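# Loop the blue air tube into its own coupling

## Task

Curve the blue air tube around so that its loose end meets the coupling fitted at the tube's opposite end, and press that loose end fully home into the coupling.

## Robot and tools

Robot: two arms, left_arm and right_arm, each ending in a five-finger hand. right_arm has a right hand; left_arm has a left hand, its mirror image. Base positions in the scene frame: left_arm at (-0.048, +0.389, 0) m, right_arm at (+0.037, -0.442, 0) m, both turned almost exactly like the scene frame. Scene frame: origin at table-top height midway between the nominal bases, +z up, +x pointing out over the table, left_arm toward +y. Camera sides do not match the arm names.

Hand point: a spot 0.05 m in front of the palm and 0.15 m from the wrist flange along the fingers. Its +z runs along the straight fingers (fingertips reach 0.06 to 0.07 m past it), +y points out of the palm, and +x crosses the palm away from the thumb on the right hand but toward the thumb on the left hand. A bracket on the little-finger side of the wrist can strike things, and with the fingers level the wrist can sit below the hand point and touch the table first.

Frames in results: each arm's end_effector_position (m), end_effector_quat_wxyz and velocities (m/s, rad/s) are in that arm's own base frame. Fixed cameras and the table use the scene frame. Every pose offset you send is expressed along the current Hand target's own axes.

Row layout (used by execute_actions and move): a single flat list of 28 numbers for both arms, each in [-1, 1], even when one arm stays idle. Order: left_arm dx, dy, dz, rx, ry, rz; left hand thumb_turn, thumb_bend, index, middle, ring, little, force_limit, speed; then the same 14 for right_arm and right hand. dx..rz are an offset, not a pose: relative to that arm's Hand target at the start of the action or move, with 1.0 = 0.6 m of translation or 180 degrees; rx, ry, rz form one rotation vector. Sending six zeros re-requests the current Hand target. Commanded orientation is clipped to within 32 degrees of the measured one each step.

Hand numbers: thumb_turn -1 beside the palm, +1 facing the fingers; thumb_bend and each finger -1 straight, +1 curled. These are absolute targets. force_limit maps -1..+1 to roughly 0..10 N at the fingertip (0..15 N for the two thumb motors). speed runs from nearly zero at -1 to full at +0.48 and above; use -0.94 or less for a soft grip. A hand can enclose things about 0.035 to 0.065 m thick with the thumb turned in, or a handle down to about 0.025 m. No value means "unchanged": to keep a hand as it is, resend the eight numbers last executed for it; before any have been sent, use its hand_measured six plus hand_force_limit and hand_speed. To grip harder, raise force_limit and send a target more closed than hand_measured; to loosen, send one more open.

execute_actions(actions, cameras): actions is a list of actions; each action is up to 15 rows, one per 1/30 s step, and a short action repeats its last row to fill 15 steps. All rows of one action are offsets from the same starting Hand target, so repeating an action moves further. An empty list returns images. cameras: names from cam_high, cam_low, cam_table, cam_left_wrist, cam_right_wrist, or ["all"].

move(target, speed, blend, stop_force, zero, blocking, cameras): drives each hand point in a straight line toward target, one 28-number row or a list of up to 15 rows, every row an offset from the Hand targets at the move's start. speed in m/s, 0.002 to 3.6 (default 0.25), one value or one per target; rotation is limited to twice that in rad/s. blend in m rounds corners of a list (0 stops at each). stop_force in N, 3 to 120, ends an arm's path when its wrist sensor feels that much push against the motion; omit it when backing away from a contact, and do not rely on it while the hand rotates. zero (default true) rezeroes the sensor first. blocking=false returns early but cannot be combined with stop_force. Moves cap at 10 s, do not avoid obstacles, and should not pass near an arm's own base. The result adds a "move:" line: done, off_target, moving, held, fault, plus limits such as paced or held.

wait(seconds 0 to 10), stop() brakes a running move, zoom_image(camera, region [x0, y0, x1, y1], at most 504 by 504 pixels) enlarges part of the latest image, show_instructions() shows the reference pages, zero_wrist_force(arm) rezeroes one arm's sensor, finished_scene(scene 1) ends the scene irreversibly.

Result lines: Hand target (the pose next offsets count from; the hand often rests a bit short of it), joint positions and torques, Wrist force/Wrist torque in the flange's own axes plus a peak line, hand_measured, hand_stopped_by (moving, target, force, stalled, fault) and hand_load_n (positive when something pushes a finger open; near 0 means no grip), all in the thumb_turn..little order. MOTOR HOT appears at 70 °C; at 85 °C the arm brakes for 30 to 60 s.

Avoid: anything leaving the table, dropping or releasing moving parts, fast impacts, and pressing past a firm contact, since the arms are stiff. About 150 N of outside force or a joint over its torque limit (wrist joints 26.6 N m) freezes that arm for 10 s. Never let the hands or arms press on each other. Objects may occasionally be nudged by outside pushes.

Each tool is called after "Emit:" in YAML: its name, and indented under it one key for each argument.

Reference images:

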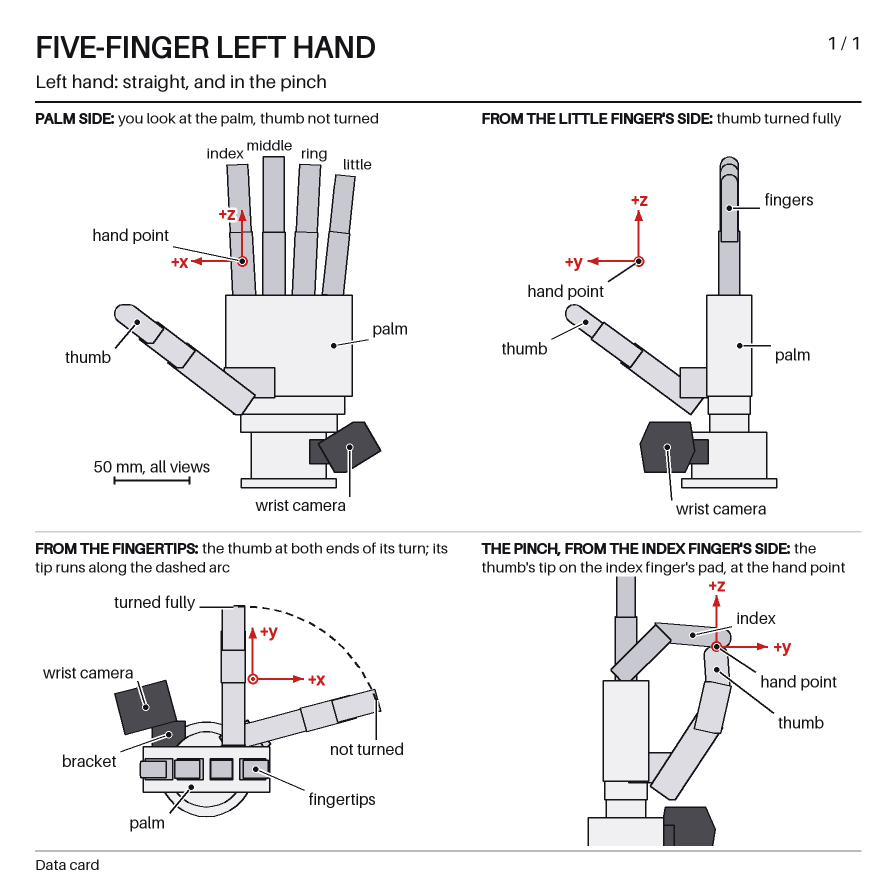

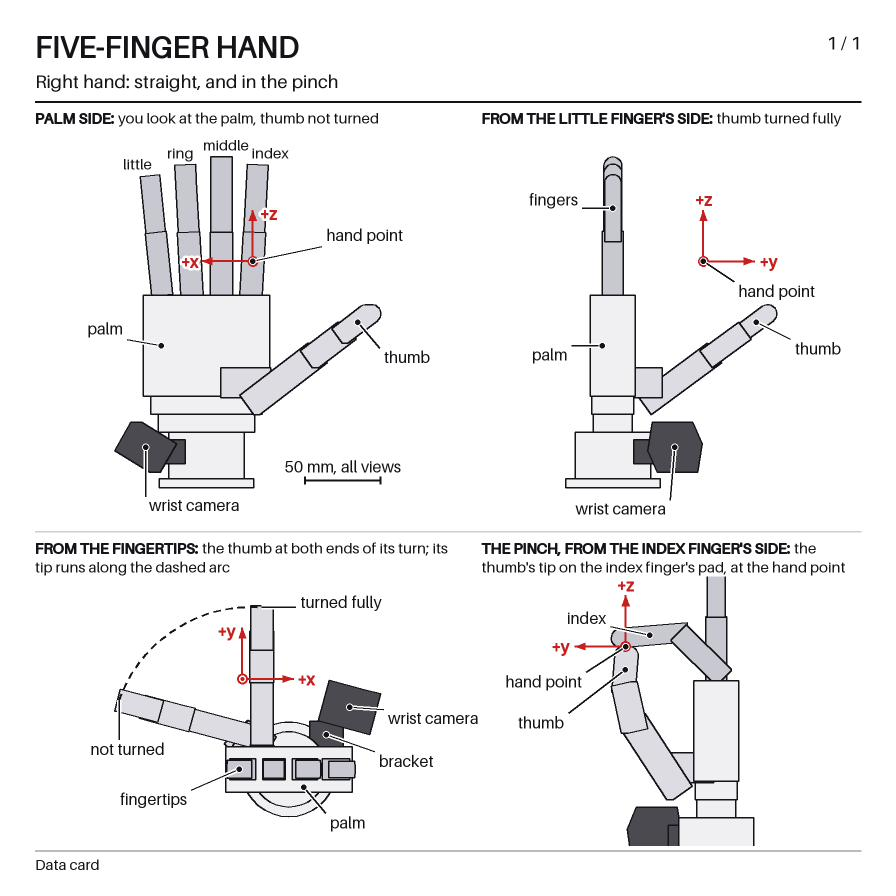

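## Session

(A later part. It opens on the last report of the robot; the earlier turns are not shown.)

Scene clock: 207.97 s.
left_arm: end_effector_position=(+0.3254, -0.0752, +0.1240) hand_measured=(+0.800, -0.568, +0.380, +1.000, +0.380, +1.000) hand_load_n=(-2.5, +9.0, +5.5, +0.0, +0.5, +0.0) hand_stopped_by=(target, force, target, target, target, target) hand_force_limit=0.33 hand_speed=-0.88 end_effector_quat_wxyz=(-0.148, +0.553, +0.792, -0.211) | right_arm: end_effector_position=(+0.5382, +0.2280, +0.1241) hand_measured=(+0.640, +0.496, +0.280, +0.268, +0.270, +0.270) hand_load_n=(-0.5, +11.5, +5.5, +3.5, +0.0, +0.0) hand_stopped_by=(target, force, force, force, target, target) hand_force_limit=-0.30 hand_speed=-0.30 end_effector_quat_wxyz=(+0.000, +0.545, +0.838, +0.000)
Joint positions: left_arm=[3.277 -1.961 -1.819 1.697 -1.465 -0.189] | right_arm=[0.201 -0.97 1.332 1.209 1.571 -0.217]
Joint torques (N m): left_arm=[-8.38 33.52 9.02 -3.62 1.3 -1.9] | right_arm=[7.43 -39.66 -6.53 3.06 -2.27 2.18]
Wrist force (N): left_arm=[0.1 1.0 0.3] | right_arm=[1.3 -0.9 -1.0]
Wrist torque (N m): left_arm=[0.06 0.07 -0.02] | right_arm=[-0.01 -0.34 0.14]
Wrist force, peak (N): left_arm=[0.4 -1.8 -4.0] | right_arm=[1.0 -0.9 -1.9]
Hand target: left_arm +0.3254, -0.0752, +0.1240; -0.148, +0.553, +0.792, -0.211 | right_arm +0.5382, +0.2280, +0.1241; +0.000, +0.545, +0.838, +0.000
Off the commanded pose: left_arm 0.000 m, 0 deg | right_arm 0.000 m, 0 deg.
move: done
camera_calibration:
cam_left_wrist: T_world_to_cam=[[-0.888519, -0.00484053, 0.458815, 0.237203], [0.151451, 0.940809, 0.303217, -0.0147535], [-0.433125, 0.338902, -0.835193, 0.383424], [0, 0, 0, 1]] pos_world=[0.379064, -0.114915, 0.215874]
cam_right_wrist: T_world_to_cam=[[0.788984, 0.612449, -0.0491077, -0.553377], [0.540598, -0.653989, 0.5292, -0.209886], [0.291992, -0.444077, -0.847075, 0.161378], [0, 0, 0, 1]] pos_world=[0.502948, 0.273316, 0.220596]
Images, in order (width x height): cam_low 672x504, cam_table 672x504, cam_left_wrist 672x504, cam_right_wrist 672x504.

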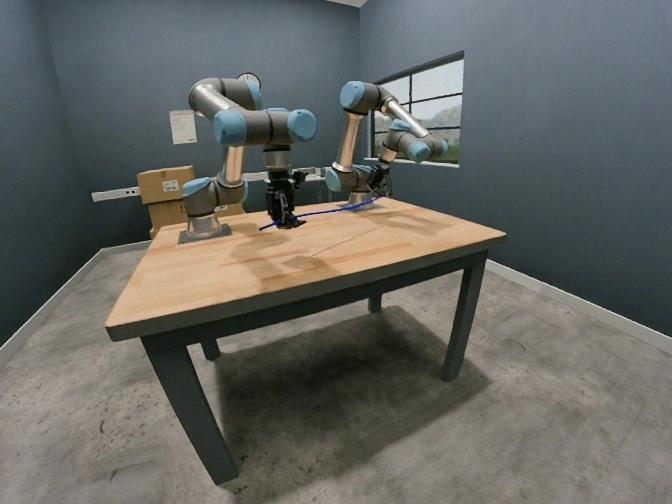

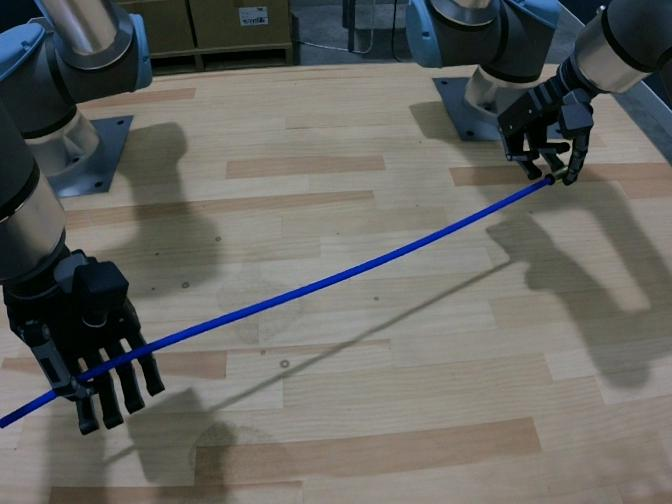

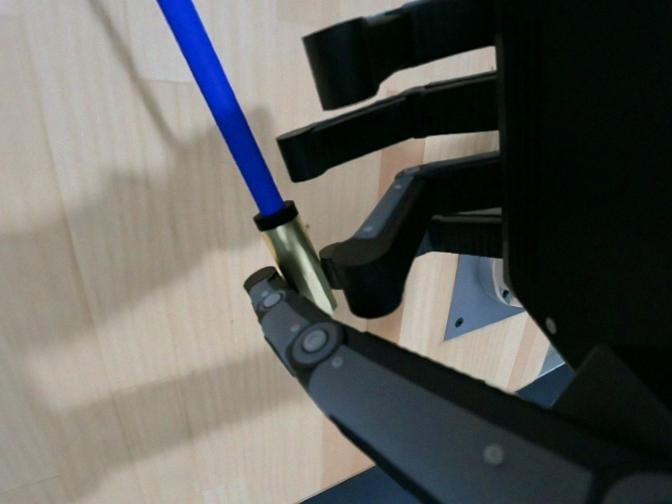

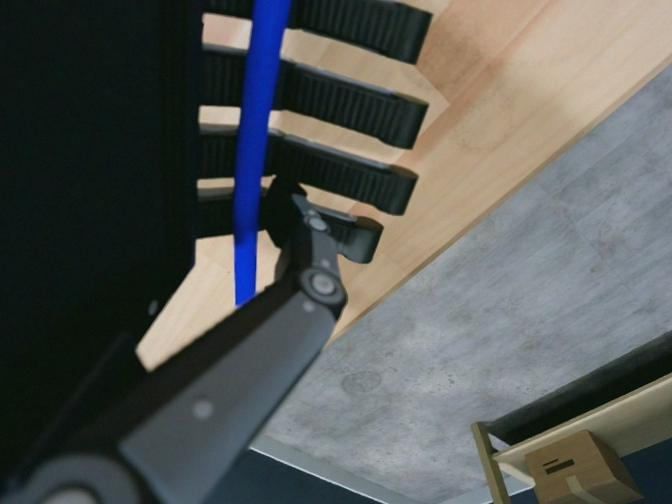

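Emit:
move:
  target:
    - [-0.0325,-0.0203,-0.0383,0,-0.0556,-0.0962,0.8,0.0,0.38,1,0.38,1,0.33,-0.88,-0.0207,-0.0813,-0.0433,0,0,0.1431,0.64,0.95,0.7,0.7,0.27,0.27,-0.3,-0.3]
    - [-0.0943,-0.0433,-0.0712,0,-0.1111,-0.1924,0.8,0.0,0.38,1,0.38,1,0.33,-0.88,0.002,-0.1522,-0.0833,0,0,0.2861,0.64,0.95,0.7,0.7,0.27,0.27,-0.3,-0.3]
  speed: 0.15
  blend: 0.01
  cameras: ["cam_low","cam_table","cam_left_wrist","cam_right_wrist"]

Scene clock: 211.63 s.
left_arm: end_effector_position=(+0.3437, -0.1289, +0.1739) hand_measured=(+0.800, -0.568, +0.380, +1.000, +0.380, +1.000) hand_load_n=(-5.0, +8.5, +5.0, +0.5, +0.0, +0.0) hand_stopped_by=(target, force, target, target, target, target) hand_force_limit=0.33 hand_speed=-0.88 end_effector_quat_wxyz=(-0.066, +0.250, +0.934, -0.249) | right_arm: end_effector_position=(+0.4541, +0.1922, +0.1740) hand_measured=(+0.640, +0.496, +0.280, +0.268, +0.270, +0.270) hand_load_n=(-0.5, +11.5, +5.5, +3.5, +0.5, +0.0) hand_stopped_by=(target, force, force, force, target, target) hand_force_limit=-0.30 hand_speed=-0.30 end_effector_quat_wxyz=(+0.000, +0.855, +0.518, +0.000)
Joint positions: left_arm=[3.271 -1.898 -1.711 1.704 -1.164 -0.849] | right_arm=[0.258 -1.107 1.413 1.264 1.571 0.739]
Joint torques (N m): left_arm=[8.87 22.82 8.15 -5.42 -0.01 -0.58] | right_arm=[-7.73 -30.11 -26.05 0.7 2.86 1.44]
Wrist force (N): left_arm=[-0.2 0.6 0.4] | right_arm=[1.5 -1.1 -0.7]
Wrist torque (N m): left_arm=[0.02 0.09 -0.10] | right_arm=[-0.04 -0.34 0.20]
Wrist force, peak (N): left_arm=[0.2 1.0 0.8] | right_arm=[1.5 -1.2 -1.1]
Hand target: left_arm +0.3437, -0.1288, +0.1739; -0.066, +0.249, +0.934, -0.249 | right_arm +0.4542, +0.1921, +0.1740; +0.000, +0.855, +0.518, +0.000
Off the commanded pose: left_arm 0.000 m, 0 deg | right_arm 0.000 m, 0 deg.
move: done
camera_calibration:
cam_left_wrist: T_world_to_cam=[[-0.67877, -0.574224, 0.457754, 0.0849539], [-0.48894, 0.818478, 0.301715, 0.222384], [-0.547913, -0.0190188, -0.836319, 0.444877], [0, 0, 0, 1]] pos_world=[0.410151, -0.124773, 0.266074]
cam_right_wrist: T_world_to_cam=[[0.970555, -0.235816, -0.0491392, -0.382056], [-0.175004, -0.830471, 0.528859, 0.144644], [-0.165522, -0.504687, -0.847286, 0.431693], [0, 0, 0, 1]] pos_world=[0.467574, 0.247898, 0.270497]
Images, in order (width x height): cam_low 672x504, cam_table 672x504, cam_left_wrist 672x504, cam_right_wrist 672x504.

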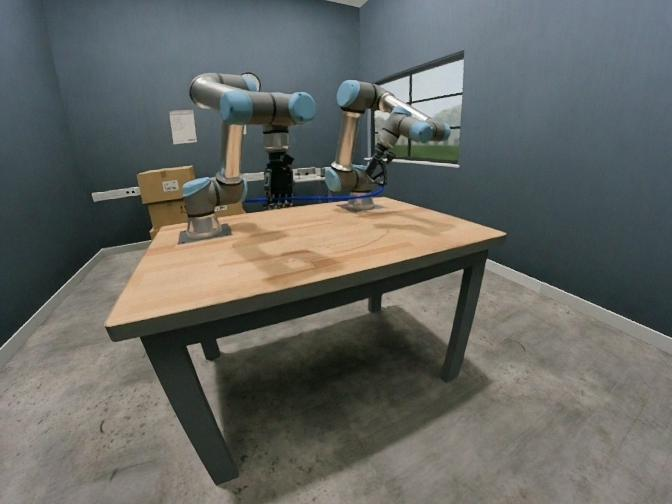

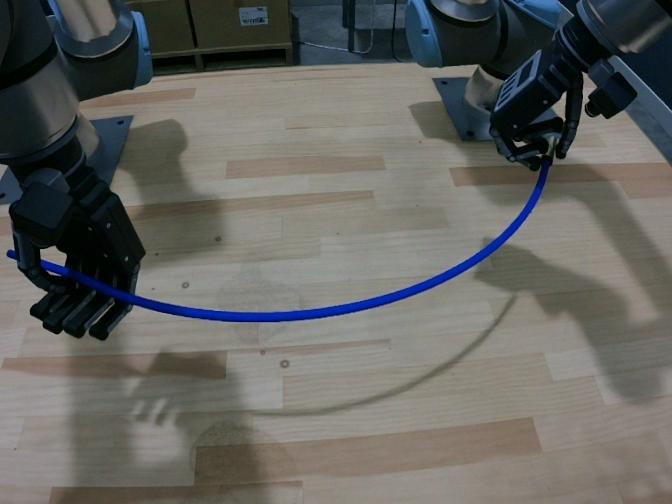

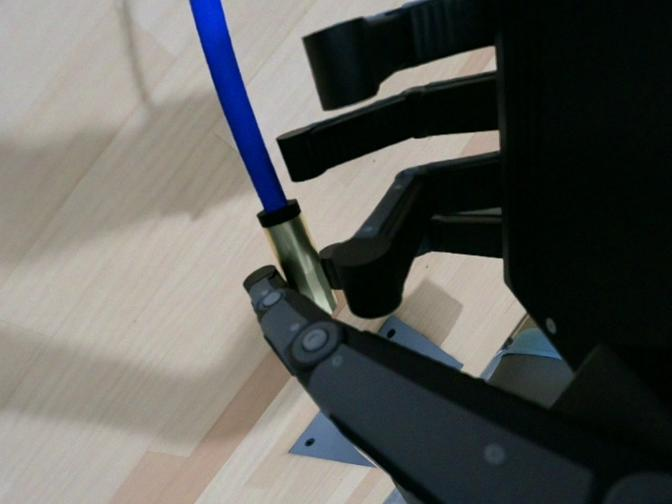

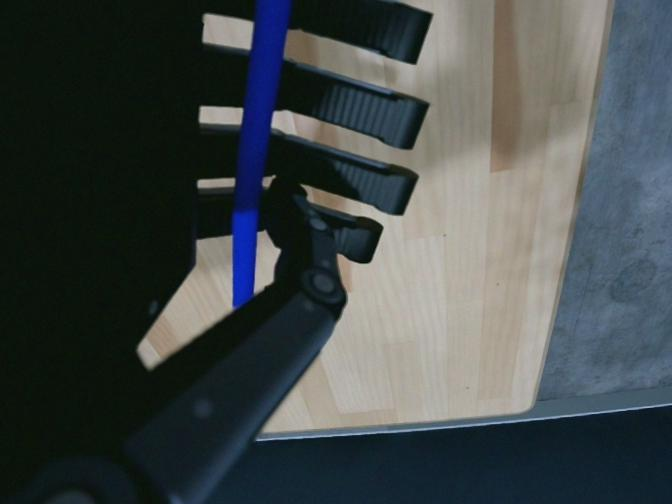

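Emit:
move:
  target:
    - [-0.0632,-0.0558,0.0072,0,-0.0556,-0.0962,0.8,0.0,0.38,1,0.38,1,0.33,-0.88,-0.008,-0.0818,-0.0217,0,0,0.1431,0.64,0.95,0.7,0.7,0.27,0.27,-0.3,-0.3]
    - [-0.136,-0.1138,0.0157,0,-0.1111,-0.1924,0.8,0.0,0.38,1,0.38,1,0.33,-0.88,0.016,-0.1675,-0.0433,0,0,0.2861,0.64,0.95,0.7,0.7,0.27,0.27,-0.3,-0.3]
  speed: 0.15
  blend: 0.01
  cameras: ["cam_low","cam_table","cam_left_wrist","cam_right_wrist","cam_high"]

Scene clock: 215.30 s.
left_arm: end_effector_position=(+0.3826, -0.2249, +0.1998) hand_measured=(+0.800, -0.568, +0.380, +1.000, +0.380, +1.000) hand_load_n=(-5.5, +8.5, +5.0, +0.0, +0.0, +0.0) hand_stopped_by=(target, force, target, target, target, target) hand_force_limit=0.33 hand_speed=-0.88 end_effector_quat_wxyz=(+0.024, -0.084, +0.962, -0.257) | right_arm: end_effector_position=(+0.3695, +0.2472, +0.2000) hand_measured=(+0.640, +0.496, +0.280, +0.268, +0.270, +0.270) hand_load_n=(-0.5, +11.5, +5.5, +3.5, +0.0, +0.5) hand_stopped_by=(target, force, force, force, target, target) hand_force_limit=-0.30 hand_speed=-0.30 end_effector_quat_wxyz=(+0.000, +0.995, +0.095, +0.000)
Joint positions: left_arm=[3.104 -1.875 -1.549 1.976 -1.062 -1.815] | right_arm=[0.406 -1.087 1.315 1.343 1.571 1.786]
Joint torques (N m): left_arm=[11.96 32.23 9.88 -5.01 1.92 -1.91] | right_arm=[-9.66 -43.55 -3.84 0.46 2.88 1.62]
Wrist force (N): left_arm=[-0.1 0.4 0.3] | right_arm=[1.0 -1.0 -0.8]
Wrist torque (N m): left_arm=[0.01 0.12 -0.04] | right_arm=[-0.01 -0.28 0.13]
Wrist force, peak (N): left_arm=[-0.5 1.0 0.6] | right_arm=[1.5 -0.9 -1.0]
Hand target: left_arm +0.3825, -0.2249, +0.1997; +0.024, -0.085, +0.962, -0.257 | right_arm +0.3695, +0.2471, +0.2000; +0.000, +0.995, +0.095, +0.000
Off the commanded pose: left_arm 0.000 m, 0 deg | right_arm 0.000 m, 0 deg.
move: done
camera_calibration:
cam_left_wrist: T_world_to_cam=[[-0.151935, -0.875847, 0.458047, -0.225101], [-0.901134, 0.313132, 0.299842, 0.356583], [-0.406045, -0.367206, -0.836832, 0.35334], [0, 0, 0, 1]] pos_world=[0.4306, -0.179064, 0.291875]
cam_right_wrist: T_world_to_cam=[[0.419683, -0.906335, -0.0492292, 0.0836323], [-0.75898, -0.380161, 0.528609, 0.266348], [-0.497812, -0.184484, -0.847437, 0.511157], [0, 0, 0, 1]] pos_world=[0.421513, 0.271354, 0.296497]

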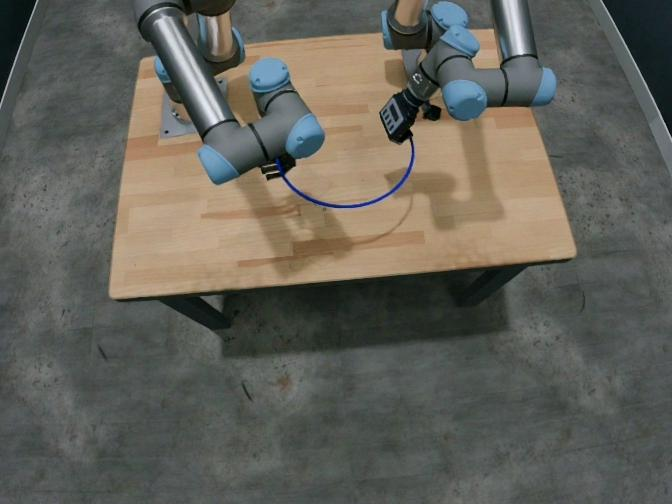

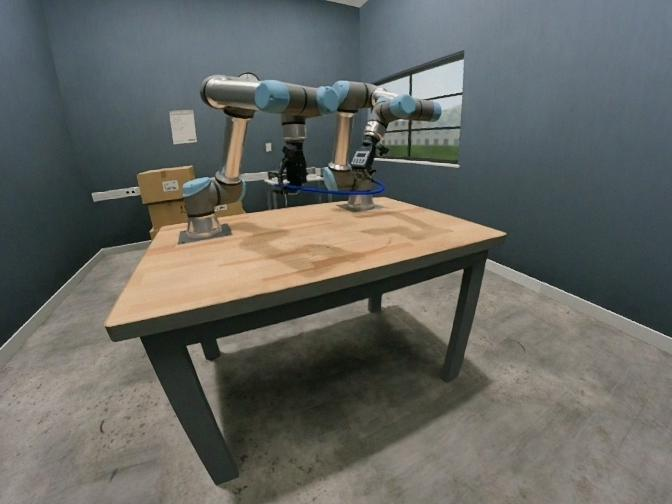

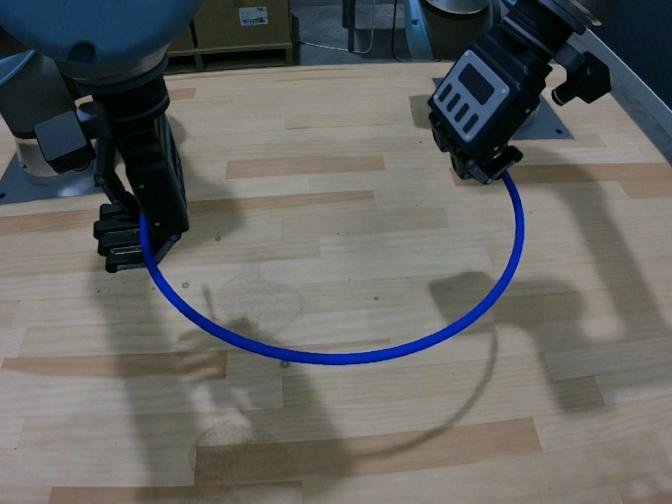

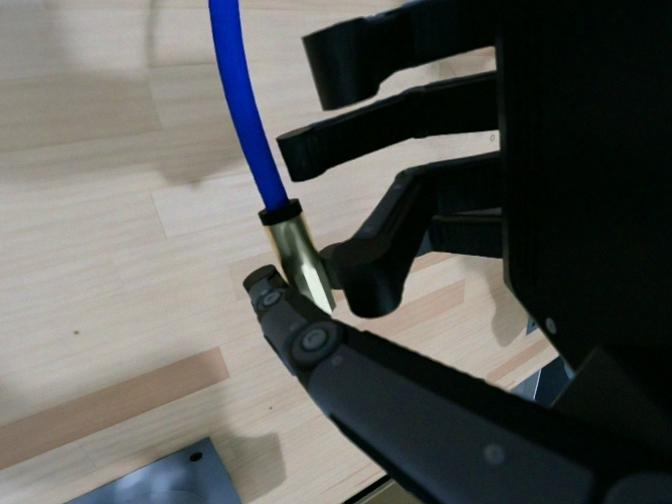

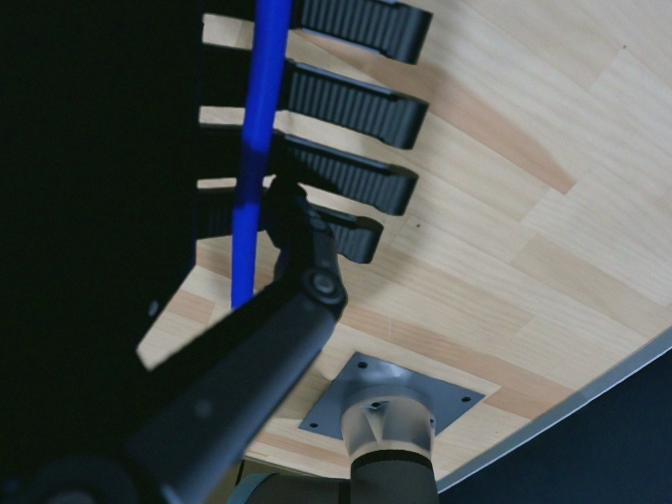

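Emit:
move:
  target: [-0.0265,-0.0642,0.0371,0,-0.0556,-0.0962,0.8,0.0,0.38,1,0.38,1,0.33,-0.88,-0.0284,-0.0726,0,0,0,0.1431,0.64,0.95,0.7,0.7,0.27,0.27,-0.3,-0.3]
  speed: 0.12
  cameras: ["cam_low","cam_table","cam_left_wrist","cam_right_wrist"]

Scene clock: 217.77 s.
left_arm: end_effector_position=(+0.4060, -0.2660, +0.1997) hand_measured=(+0.800, -0.568, +0.380, +1.000, +0.380, +1.000) hand_load_n=(-6.0, +9.5, +5.5, +0.0, +0.0, +0.0) hand_stopped_by=(target, force, target, target, target, target) hand_force_limit=0.33 hand_speed=-0.88 end_effector_quat_wxyz=(+0.068, -0.250, +0.933, -0.249) | right_arm: end_effector_position=(+0.3446, +0.2868, +0.2000) hand_measured=(+0.640, +0.496, +0.280, +0.268, +0.270, +0.270) hand_load_n=(-0.5, +11.5, +6.0, +3.5, +0.0, +0.5) hand_stopped_by=(target, force, force, force, target, target) hand_force_limit=-0.30 hand_speed=-0.30 end_effector_quat_wxyz=(+0.000, +0.992, -0.129, +0.000)
Joint positions: left_arm=[3.007 -1.879 -1.488 2.137 -1.167 -2.3] | right_arm=[0.451 -1.045 1.25 1.366 1.571 2.281]
Joint torques (N m): left_arm=[11.41 32.42 11.04 -4.86 1.48 -0.4] | right_arm=[-7.53 -47.7 -5.79 2.09 3.05 0.45]
Wrist force (N): left_arm=[0.0 0.7 0.6] | right_arm=[1.1 -1.3 -0.9]
Wrist torque (N m): left_arm=[0.06 0.16 -0.06] | right_arm=[-0.02 -0.33 0.10]
Wrist force, peak (N): left_arm=[-0.1 0.8 0.6] | right_arm=[1.3 -1.1 -1.2]
Hand target: left_arm +0.4060, -0.2659, +0.1997; +0.068, -0.250, +0.933, -0.249 | right_arm +0.3446, +0.2867, +0.2000; +0.000, +0.992, -0.129, +0.000
Off the commanded pose: left_arm 0.000 m, 0 deg | right_arm 0.000 m, 0 deg.
move: done
camera_calibration:
cam_left_wrist: T_world_to_cam=[[0.156449, -0.874745, 0.458634, -0.382477], [-0.954145, -0.0138699, 0.299024, 0.325344], [-0.255209, -0.484385, -0.836803, 0.25531], [0, 0, 0, 1]] pos_world=[0.435421, -0.206389, 0.291775]
cam_right_wrist: T_world_to_cam=[[-0.0159614, -0.998647, -0.0494903, 0.306632], [-0.848821, -0.0126258, 0.52853, 0.187992], [-0.52844, 0.0504445, -0.847471, 0.449196], [0, 0, 0, 1]] pos_world=[0.401838, 0.285931, 0.296496]
Images, in order (width x height): cam_low 672x504, cam_table 672x504, cam_left_wrist 672x504, cam_right_wrist 672x504.

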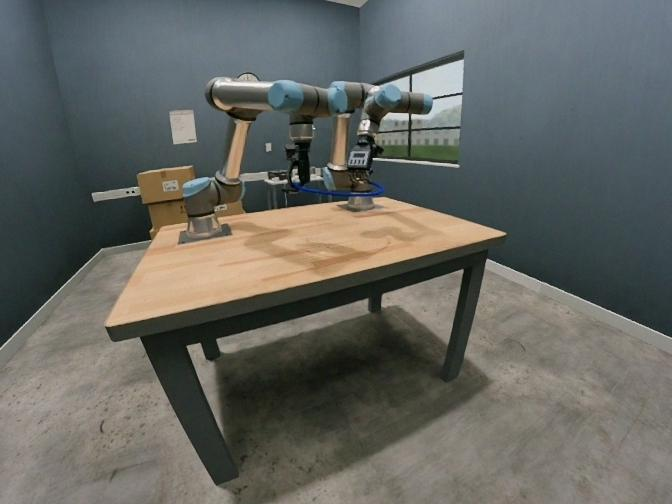

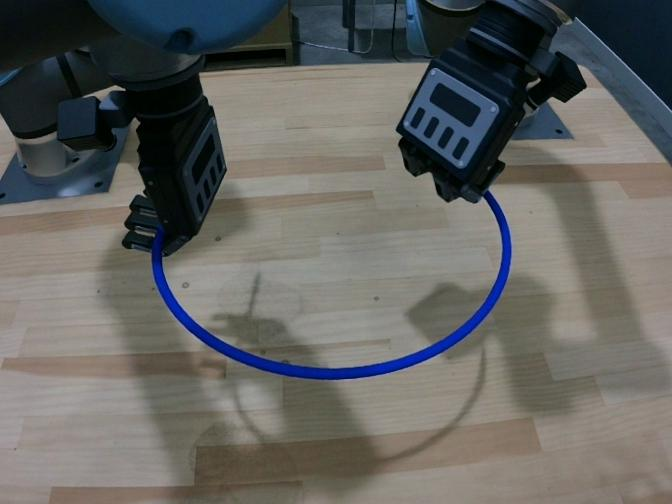

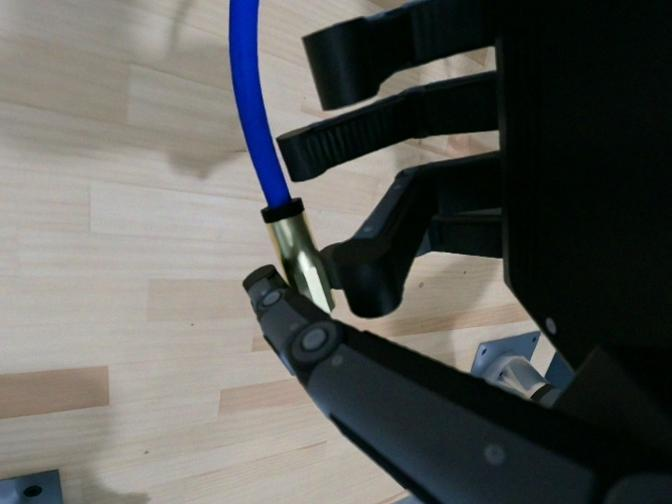

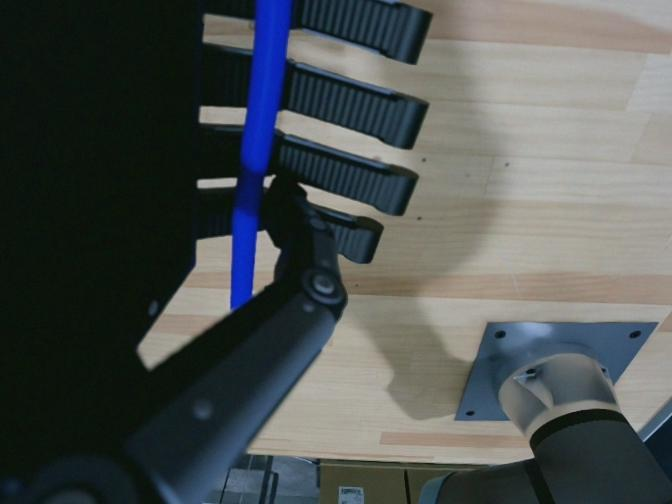

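Emit:
move:
  target: [-0.0067,-0.062,0.0358,0,-0.0556,-0.0962,0.8,0.0,0.38,1,0.38,1,0.33,-0.88,-0.0331,-0.0639,0,0,0,0.1431,0.64,0.95,0.7,0.7,0.27,0.27,-0.3,-0.3]
  speed: 0.12
  cameras: ["cam_low","cam_table","cam_left_wrist","cam_right_wrist"]

Scene clock: 220.27 s.
left_arm: end_effector_position=(+0.4310, -0.3012, +0.1996) hand_measured=(+0.800, -0.570, +0.380, +1.000, +0.380, +1.000) hand_load_n=(-1.5, +10.0, +7.0, +0.0, +0.0, +0.0) hand_stopped_by=(target, force, target, target, target, target) hand_force_limit=0.33 hand_speed=-0.88 end_effector_quat_wxyz=(+0.111, -0.408, +0.875, -0.234) | right_arm: end_effector_position=(+0.3352, +0.3289, +0.2000) hand_measured=(+0.640, +0.496, +0.280, +0.268, +0.270, +0.270) hand_load_n=(+0.5, +8.5, +4.0, +3.5, +0.0, +0.5) hand_stopped_by=(target, force, force, force, target, target) hand_force_limit=-0.30 hand_speed=-0.30 end_effector_quat_wxyz=(+0.000, +0.938, -0.347, +0.000)
Joint positions: left_arm=[2.907 -1.907 -1.418 2.232 -1.348 -2.733] | right_arm=[0.475 -1 1.179 1.391 1.571 2.754]
Joint torques (N m): left_arm=[11.21 40 11.52 -4.05 1.01 -0.15] | right_arm=[-1.19 -48.71 -4.58 1.75 2.97 0.35]
Wrist force (N): left_arm=[-0.2 0.8 0.5] | right_arm=[1.2 -0.9 -1.0]
Wrist torque (N m): left_arm=[0.06 0.12 -0.16] | right_arm=[0.01 -0.35 0.21]
Wrist force, peak (N): left_arm=[0.1 1.0 0.6] | right_arm=[1.2 -1.4 -1.2]
Hand target: left_arm +0.4310, -0.3011, +0.1996; +0.111, -0.409, +0.875, -0.234 | right_arm +0.3352, +0.3288, +0.1999; +0.000, +0.938, -0.347, +0.000
Off the commanded pose: left_arm 0.000 m, 0 deg | right_arm 0.000 m, 0 deg.
move: done
camera_calibration:
cam_left_wrist: T_world_to_cam=[[0.445779, -0.768248, 0.45943, -0.50992], [-0.892141, -0.339303, 0.298259, 0.224074], [-0.0732506, -0.542834, -0.83664, 0.148613], [0, 0, 0, 1]] pos_world=[0.438103, -0.235044, 0.291776]
cam_right_wrist: T_world_to_cam=[[-0.448386, -0.892462, -0.04962, 0.45858], [-0.76996, 0.357451, 0.528575, 0.0324412], [-0.453996, 0.275211, -0.847435, 0.343258], [0, 0, 0, 1]] pos_world=[0.386437, 0.3032, 0.296496]
Images, in order (width x height): cam_low 672x504, cam_table 672x504, cam_left_wrist 672x504, cam_right_wrist 672x504.

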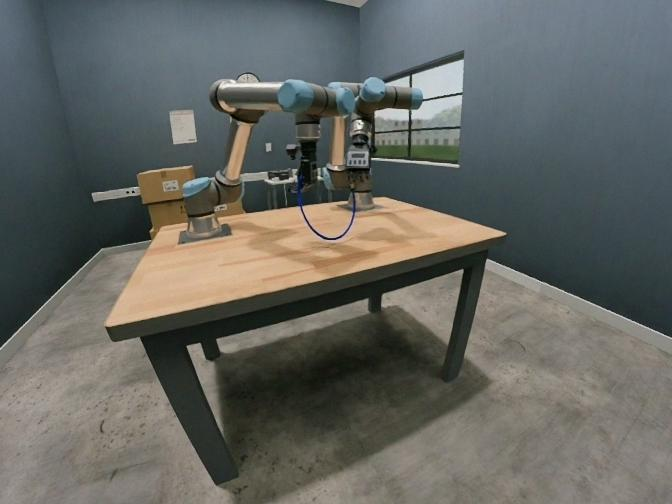

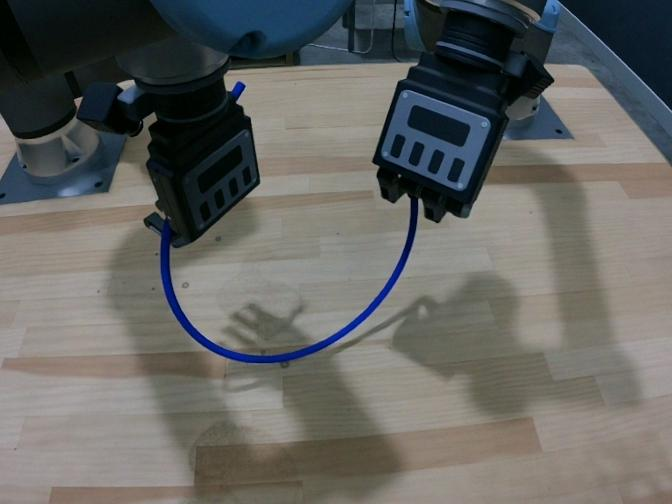

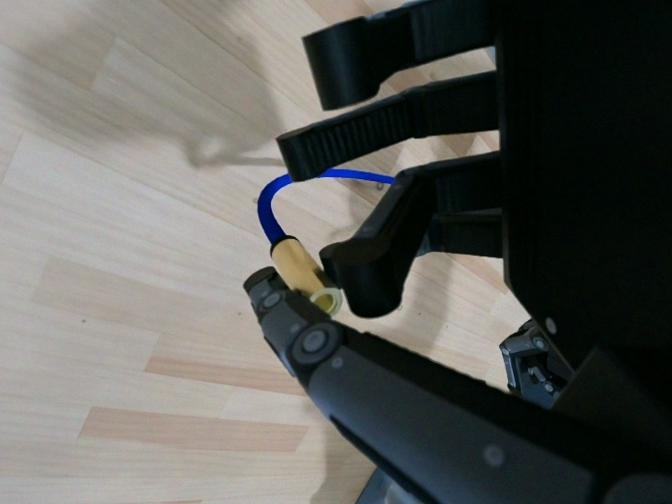

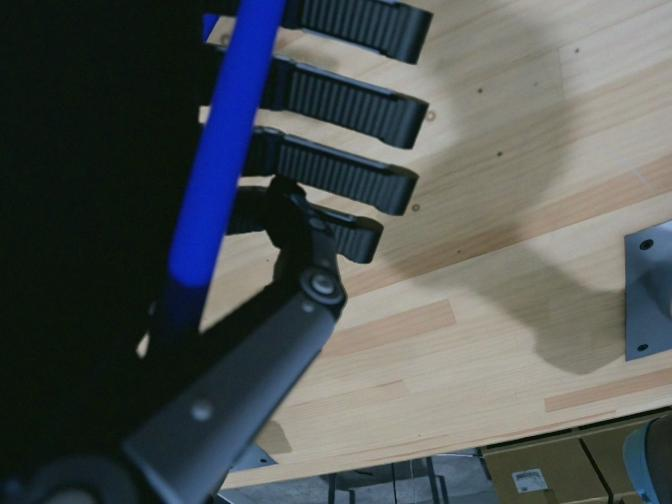

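Emit:
move:
  target:
    - [-0.0457,0.0408,-0.216,0,0.1111,0.1924,0.8,0.0,0.38,1,0.38,1,0.33,-0.88,0.132,0.0662,-0.1667,0,0,-0.2861,0.64,0.95,0.7,0.7,0.27,0.27,-0.3,-0.3]
    - [-0.1267,0.1728,-0.2922,0,0.2222,0.3848,0.8,0.0,0.38,1,0.38,1,0.33,-0.88,0.2988,0.044,-0.1667,0,0,-0.5722,0.64,0.95,0.7,0.7,0.27,0.27,-0.3,-0.3]
    - [-0.1695,0.2327,-0.3268,0,0.3111,0.5388,0.8,0.0,0.38,1,0.38,1,0.33,-0.88,0.3618,-0.0585,-0.1667,0,0,-0.8011,0.64,0.95,0.7,0.7,0.27,0.27,-0.3,-0.3]
  speed: 0.2
  blend: 0.01
  cameras: ["cam_low","cam_table","cam_left_wrist","cam_right_wrist"]

Scene clock: 229.13 s.
left_arm: end_effector_position=(+0.3281, -0.0828, +0.3000) hand_measured=(+0.800, -0.570, +0.380, +1.000, +0.380, +1.000) hand_load_n=(+0.0, +10.5, +6.5, +0.0, +0.0, +0.0) hand_stopped_by=(target, force, target, target, target, target) hand_force_limit=0.33 hand_speed=-0.88 end_effector_quat_wxyz=(-0.133, +0.497, +0.829, -0.221) | right_arm: end_effector_position=(+0.5229, +0.2142, +0.3000) hand_measured=(+0.640, +0.496, +0.280, +0.268, +0.270, +0.270) hand_load_n=(+0.5, +8.0, +4.0, +4.0, +0.5, +0.0) hand_stopped_by=(target, force, force, force, target, target) hand_force_limit=-0.30 hand_speed=-0.30 end_effector_quat_wxyz=(+0.000, +0.619, +0.786, +0.000)
Joint positions: left_arm=[3.284 -1.796 -1.544 1.274 -1.401 -0.305] | right_arm=[0.203 -1.076 1.041 1.605 1.571 -0.034]
Joint torques (N m): left_arm=[6.88 20.44 28.04 -0.78 -0.14 0.82] | right_arm=[8.69 -47.89 -5.25 0.66 -2.33 -1.93]
Wrist force (N): left_arm=[-0.2 0.6 0.4] | right_arm=[1.1 -1.1 -0.9]
Wrist torque (N m): left_arm=[-0.02 0.07 0.02] | right_arm=[-0.04 -0.28 0.10]
Wrist force, peak (N): left_arm=[-0.2 1.2 0.9] | right_arm=[1.5 -0.7 -1.2]
Hand target: left_arm +0.3281, -0.0828, +0.2999; -0.133, +0.497, +0.829, -0.221 | right_arm +0.5228, +0.2142, +0.3001; +0.000, +0.618, +0.786, +0.000
Off the commanded pose: left_arm 0.000 m, 0 deg | right_arm 0.000 m, 0 deg.
move: done
camera_calibration:
cam_left_wrist: T_world_to_cam=[[-0.879326, -0.128516, 0.458551, 0.145568], [0.0188044, 0.952777, 0.303089, -0.0168853], [-0.475848, 0.275137, -0.835385, 0.542991], [0, 0, 0, 1]] pos_world=[0.3867, -0.114601, 0.391974]
cam_right_wrist: T_world_to_cam=[[0.886079, 0.460905, -0.0492965, -0.542373], [0.414579, -0.740433, 0.529041, -0.219255], [0.207337, -0.489209, -0.847163, 0.362667], [0, 0, 0, 1]] pos_world=[0.496289, 0.265059, 0.396496]
Images, in order (width x height): cam_low 672x504, cam_table 672x504, cam_left_wrist 672x504, cam_right_wrist 672x504.

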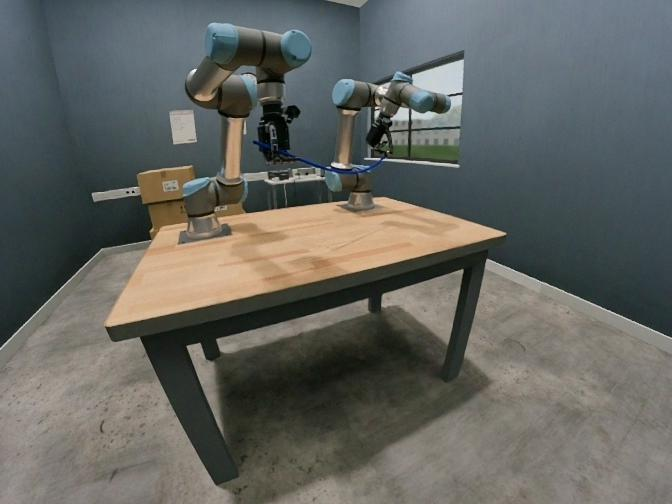

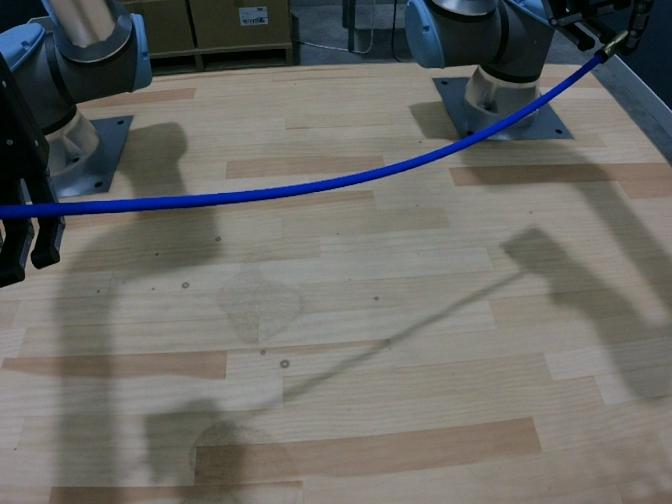

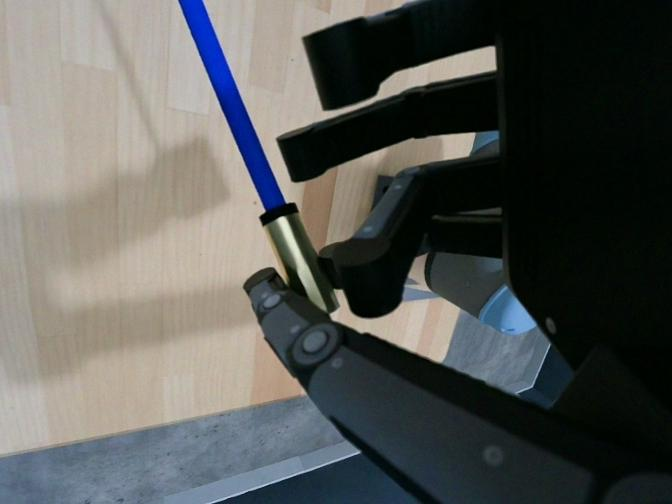

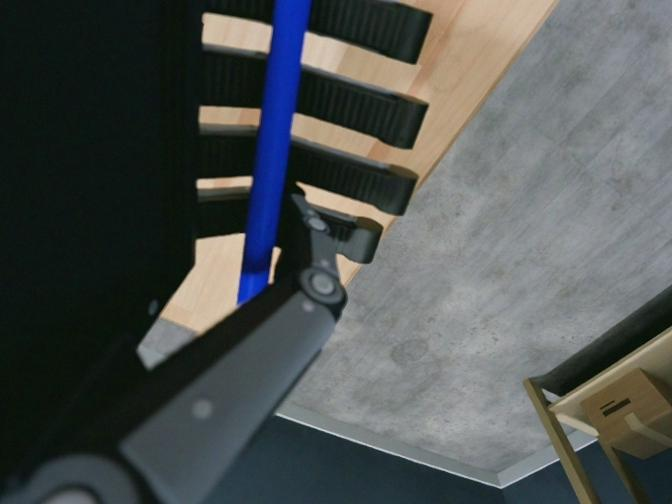

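Emit:
zoom_image:
  camera: "cam_right_wrist"
  region: [180, 0, 460, 340]

Emit:
zoom_image:
  camera: "cam_low"
  region: [220, 90, 420, 230]

Scaled by 1.482.

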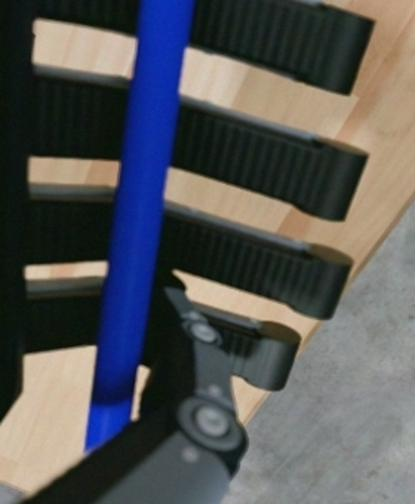

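Scaled by 2.520.

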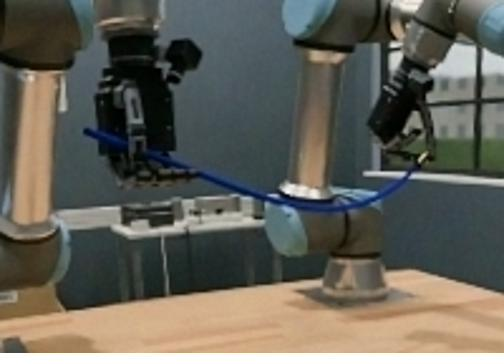

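Emit:
execute_actions:
  actions:
    - [[0,0,0,0,0,0,0.8,0.0,0.38,1,0.38,1,0.33,-0.88,0,0,0,0,0,0,0.64,-0.8,0.27,0.27,0.27,0.27,-0.3,-0.4]]
    - [[0,0,0,0,0,0,0.8,0.0,0.38,1,0.38,1,0.33,-0.88,0,0,0,0,0,0,0.64,-0.8,0.2,0.2,0.2,0.2,-0.3,-0.4]]
  cameras: ["cam_right_wrist","cam_low","cam_table"]

Scene clock: 232.20 s.
left_arm: end_effector_position=(+0.3281, -0.0828, +0.2999) hand_measured=(+0.800, -0.570, +0.380, +1.000, +0.380, +1.000) hand_load_n=(+0.0, +10.5, +6.5, +0.0, +0.0, +0.0) hand_stopped_by=(target, force, target, target, target, target) hand_force_limit=0.33 hand_speed=-0.88 end_effector_quat_wxyz=(-0.133, +0.497, +0.829, -0.221) | right_arm: end_effector_position=(+0.5228, +0.2142, +0.3001) hand_measured=(+0.640, -0.800, +0.200, +0.200, +0.200, +0.200) hand_load_n=(+0.0, +0.0, +0.0, +0.0, +0.0, +0.0) hand_stopped_by=(target, target, target, target, target, target) hand_force_limit=-0.30 hand_speed=-0.40 end_effector_quat_wxyz=(+0.000, +0.618, +0.786, +0.000)
Joint positions: left_arm=[3.284 -1.796 -1.544 1.274 -1.401 -0.305] | right_arm=[0.203 -1.076 1.041 1.605 1.571 -0.035]
Joint torques (N m): left_arm=[-8.9 19.4 26.97 -0.57 -0.55 1.54] | right_arm=[10.72 -45.1 -7.84 1.7 2.79 -2.15]
Wrist force (N): left_arm=[-0.1 0.9 0.4] | right_arm=[1.1 -0.9 -0.9]
Wrist torque (N m): left_arm=[0.04 0.08 0.00] | right_arm=[-0.01 -0.28 0.11]
Wrist force, peak (N): left_arm=[-0.1 0.9 0.4] | right_arm=[1.4 -0.9 -1.3]
Hand target: left_arm +0.3281, -0.0828, +0.2999; -0.133, +0.497, +0.829, -0.221 | right_arm +0.5228, +0.2142, +0.3001; +0.000, +0.618, +0.786, +0.000
Off the commanded pose: left_arm 0.000 m, 0 deg | right_arm 0.000 m, 0 deg.
camera_calibration:
cam_right_wrist: T_world_to_cam=[[0.885884, 0.46128, -0.0492981, -0.542374], [0.414894, -0.740262, 0.529033, -0.219453], [0.207539, -0.489115, -0.847168, 0.362544], [0, 0, 0, 1]] pos_world=[0.496289, 0.265059, 0.396496]
Images, in order (width x height): cam_low 672x504, cam_table 672x504, cam_right_wrist 672x504.

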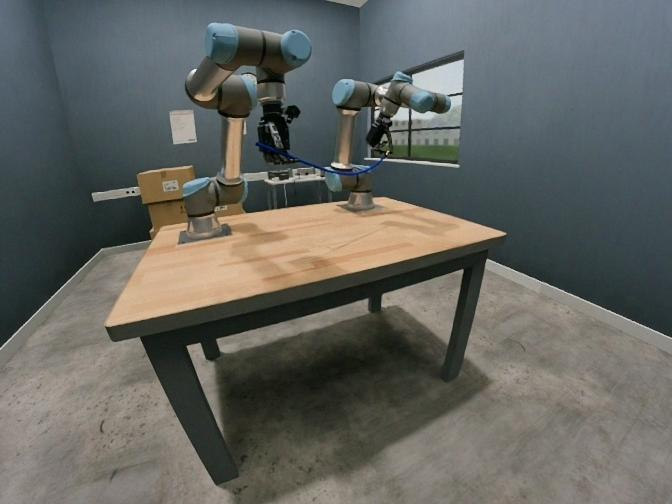

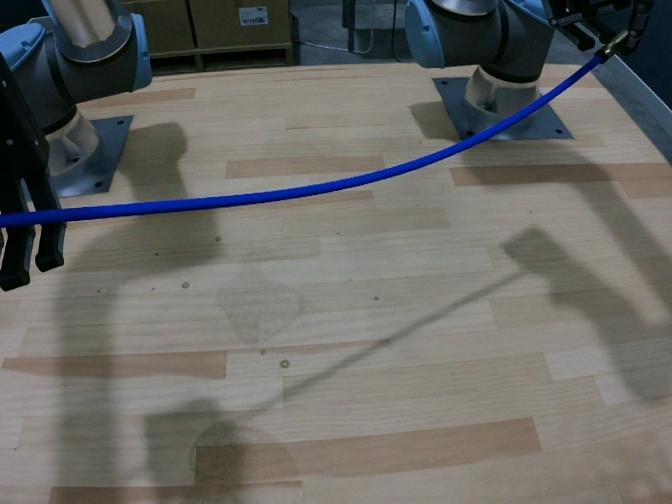

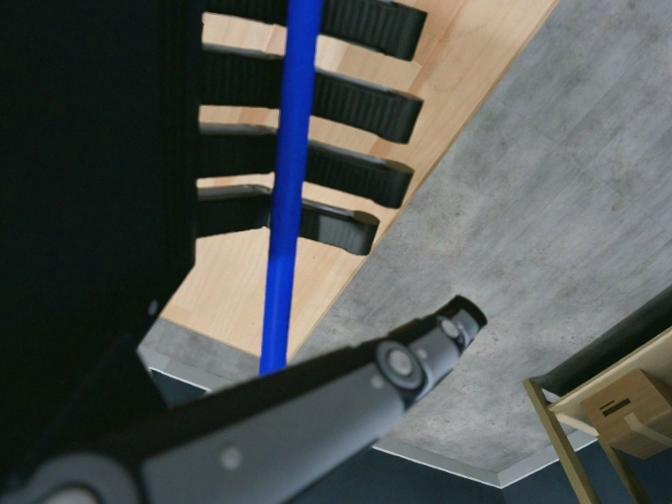

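Emit:
execute_actions:
  actions:
    - [[0,0,0,0,0,0,0.8,0.0,0.38,1,0.38,1,0.33,-0.88,0,0,0,0,0,0,0.64,0.0,0.2,0.2,0.2,0.2,-0.5,-0.5]]
    - [[0,0,0,0,0,0,0.8,0.0,0.38,1,0.38,1,0.33,-0.88,0,0,0,0,0,0,0.64,0.9,0.2,0.2,0.2,0.2,-0.5,-0.75]]
  cameras: ["cam_right_wrist","cam_low"]

Scene clock: 236.27 s.
left_arm: end_effector_position=(+0.3281, -0.0828, +0.2999) hand_measured=(+0.800, -0.570, +0.380, +1.000, +0.380, +1.000) hand_load_n=(+0.0, +10.5, +6.5, +0.5, +0.0, +0.0) hand_stopped_by=(target, force, target, target, target, target) hand_force_limit=0.33 hand_speed=-0.88 end_effector_quat_wxyz=(-0.133, +0.497, +0.829, -0.221) | right_arm: end_effector_position=(+0.5228, +0.2142, +0.3001) hand_measured=(+0.640, +0.612, +0.200, +0.200, +0.200, +0.200) hand_load_n=(+0.0, +5.0, +1.0, +0.0, +0.0, +0.0) hand_stopped_by=(target, force, target, target, target, target) hand_force_limit=-0.50 hand_speed=-0.75 end_effector_quat_wxyz=(+0.000, +0.618, +0.786, +0.000)
Joint positions: left_arm=[3.284 -1.796 -1.544 1.274 -1.401 -0.305] | right_arm=[0.203 -1.076 1.041 1.605 1.571 -0.035]
Joint torques (N m): left_arm=[-8.83 18.88 26.91 -0.57 -0.62 0.65] | right_arm=[9.35 -43.39 -13.11 3.45 2.87 -1.22]
Wrist force (N): left_arm=[0.0 0.7 0.4] | right_arm=[1.0 -1.0 -0.8]
Wrist torque (N m): left_arm=[0.00 0.07 0.01] | right_arm=[-0.02 -0.27 0.10]
Wrist force, peak (N): left_arm=[-0.4 0.8 0.5] | right_arm=[1.1 -1.1 -1.2]
Hand target: left_arm +0.3281, -0.0828, +0.2999; -0.133, +0.497, +0.829, -0.221 | right_arm +0.5228, +0.2142, +0.3001; +0.000, +0.618, +0.786, +0.000
Off the commanded pose: left_arm 0.000 m, 0 deg | right_arm 0.000 m, 0 deg.
camera_calibration:
cam_right_wrist: T_world_to_cam=[[0.885884, 0.46128, -0.0492981, -0.542374], [0.414894, -0.740262, 0.529033, -0.219453], [0.207539, -0.489115, -0.847168, 0.362544], [0, 0, 0, 1]] pos_world=[0.496289, 0.265059, 0.396496]
Images, in order (width x height): cam_low 672x504, cam_right_wrist 672x504.

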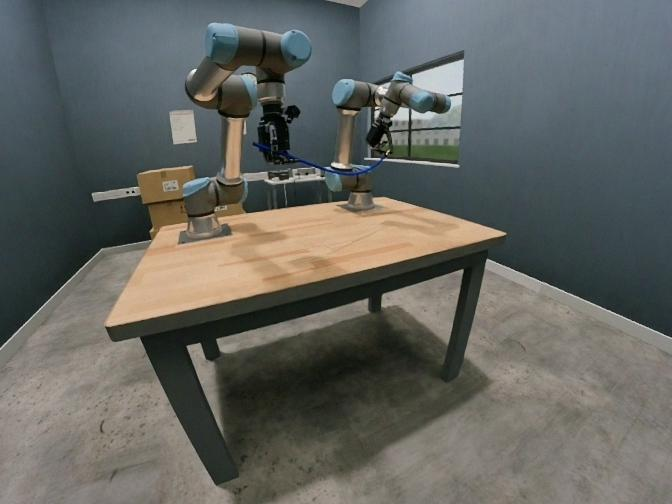

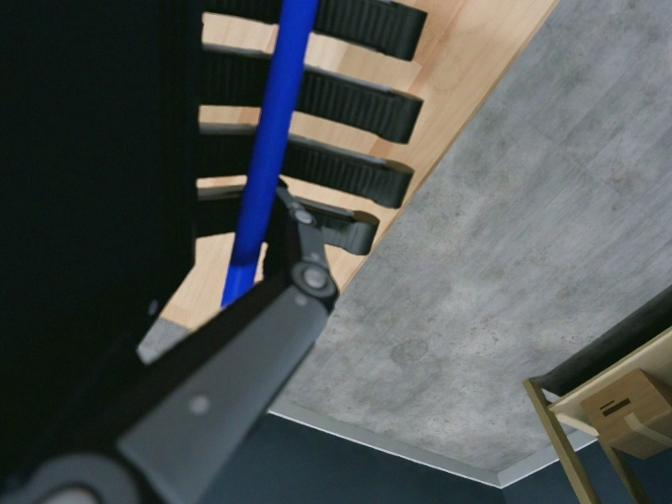

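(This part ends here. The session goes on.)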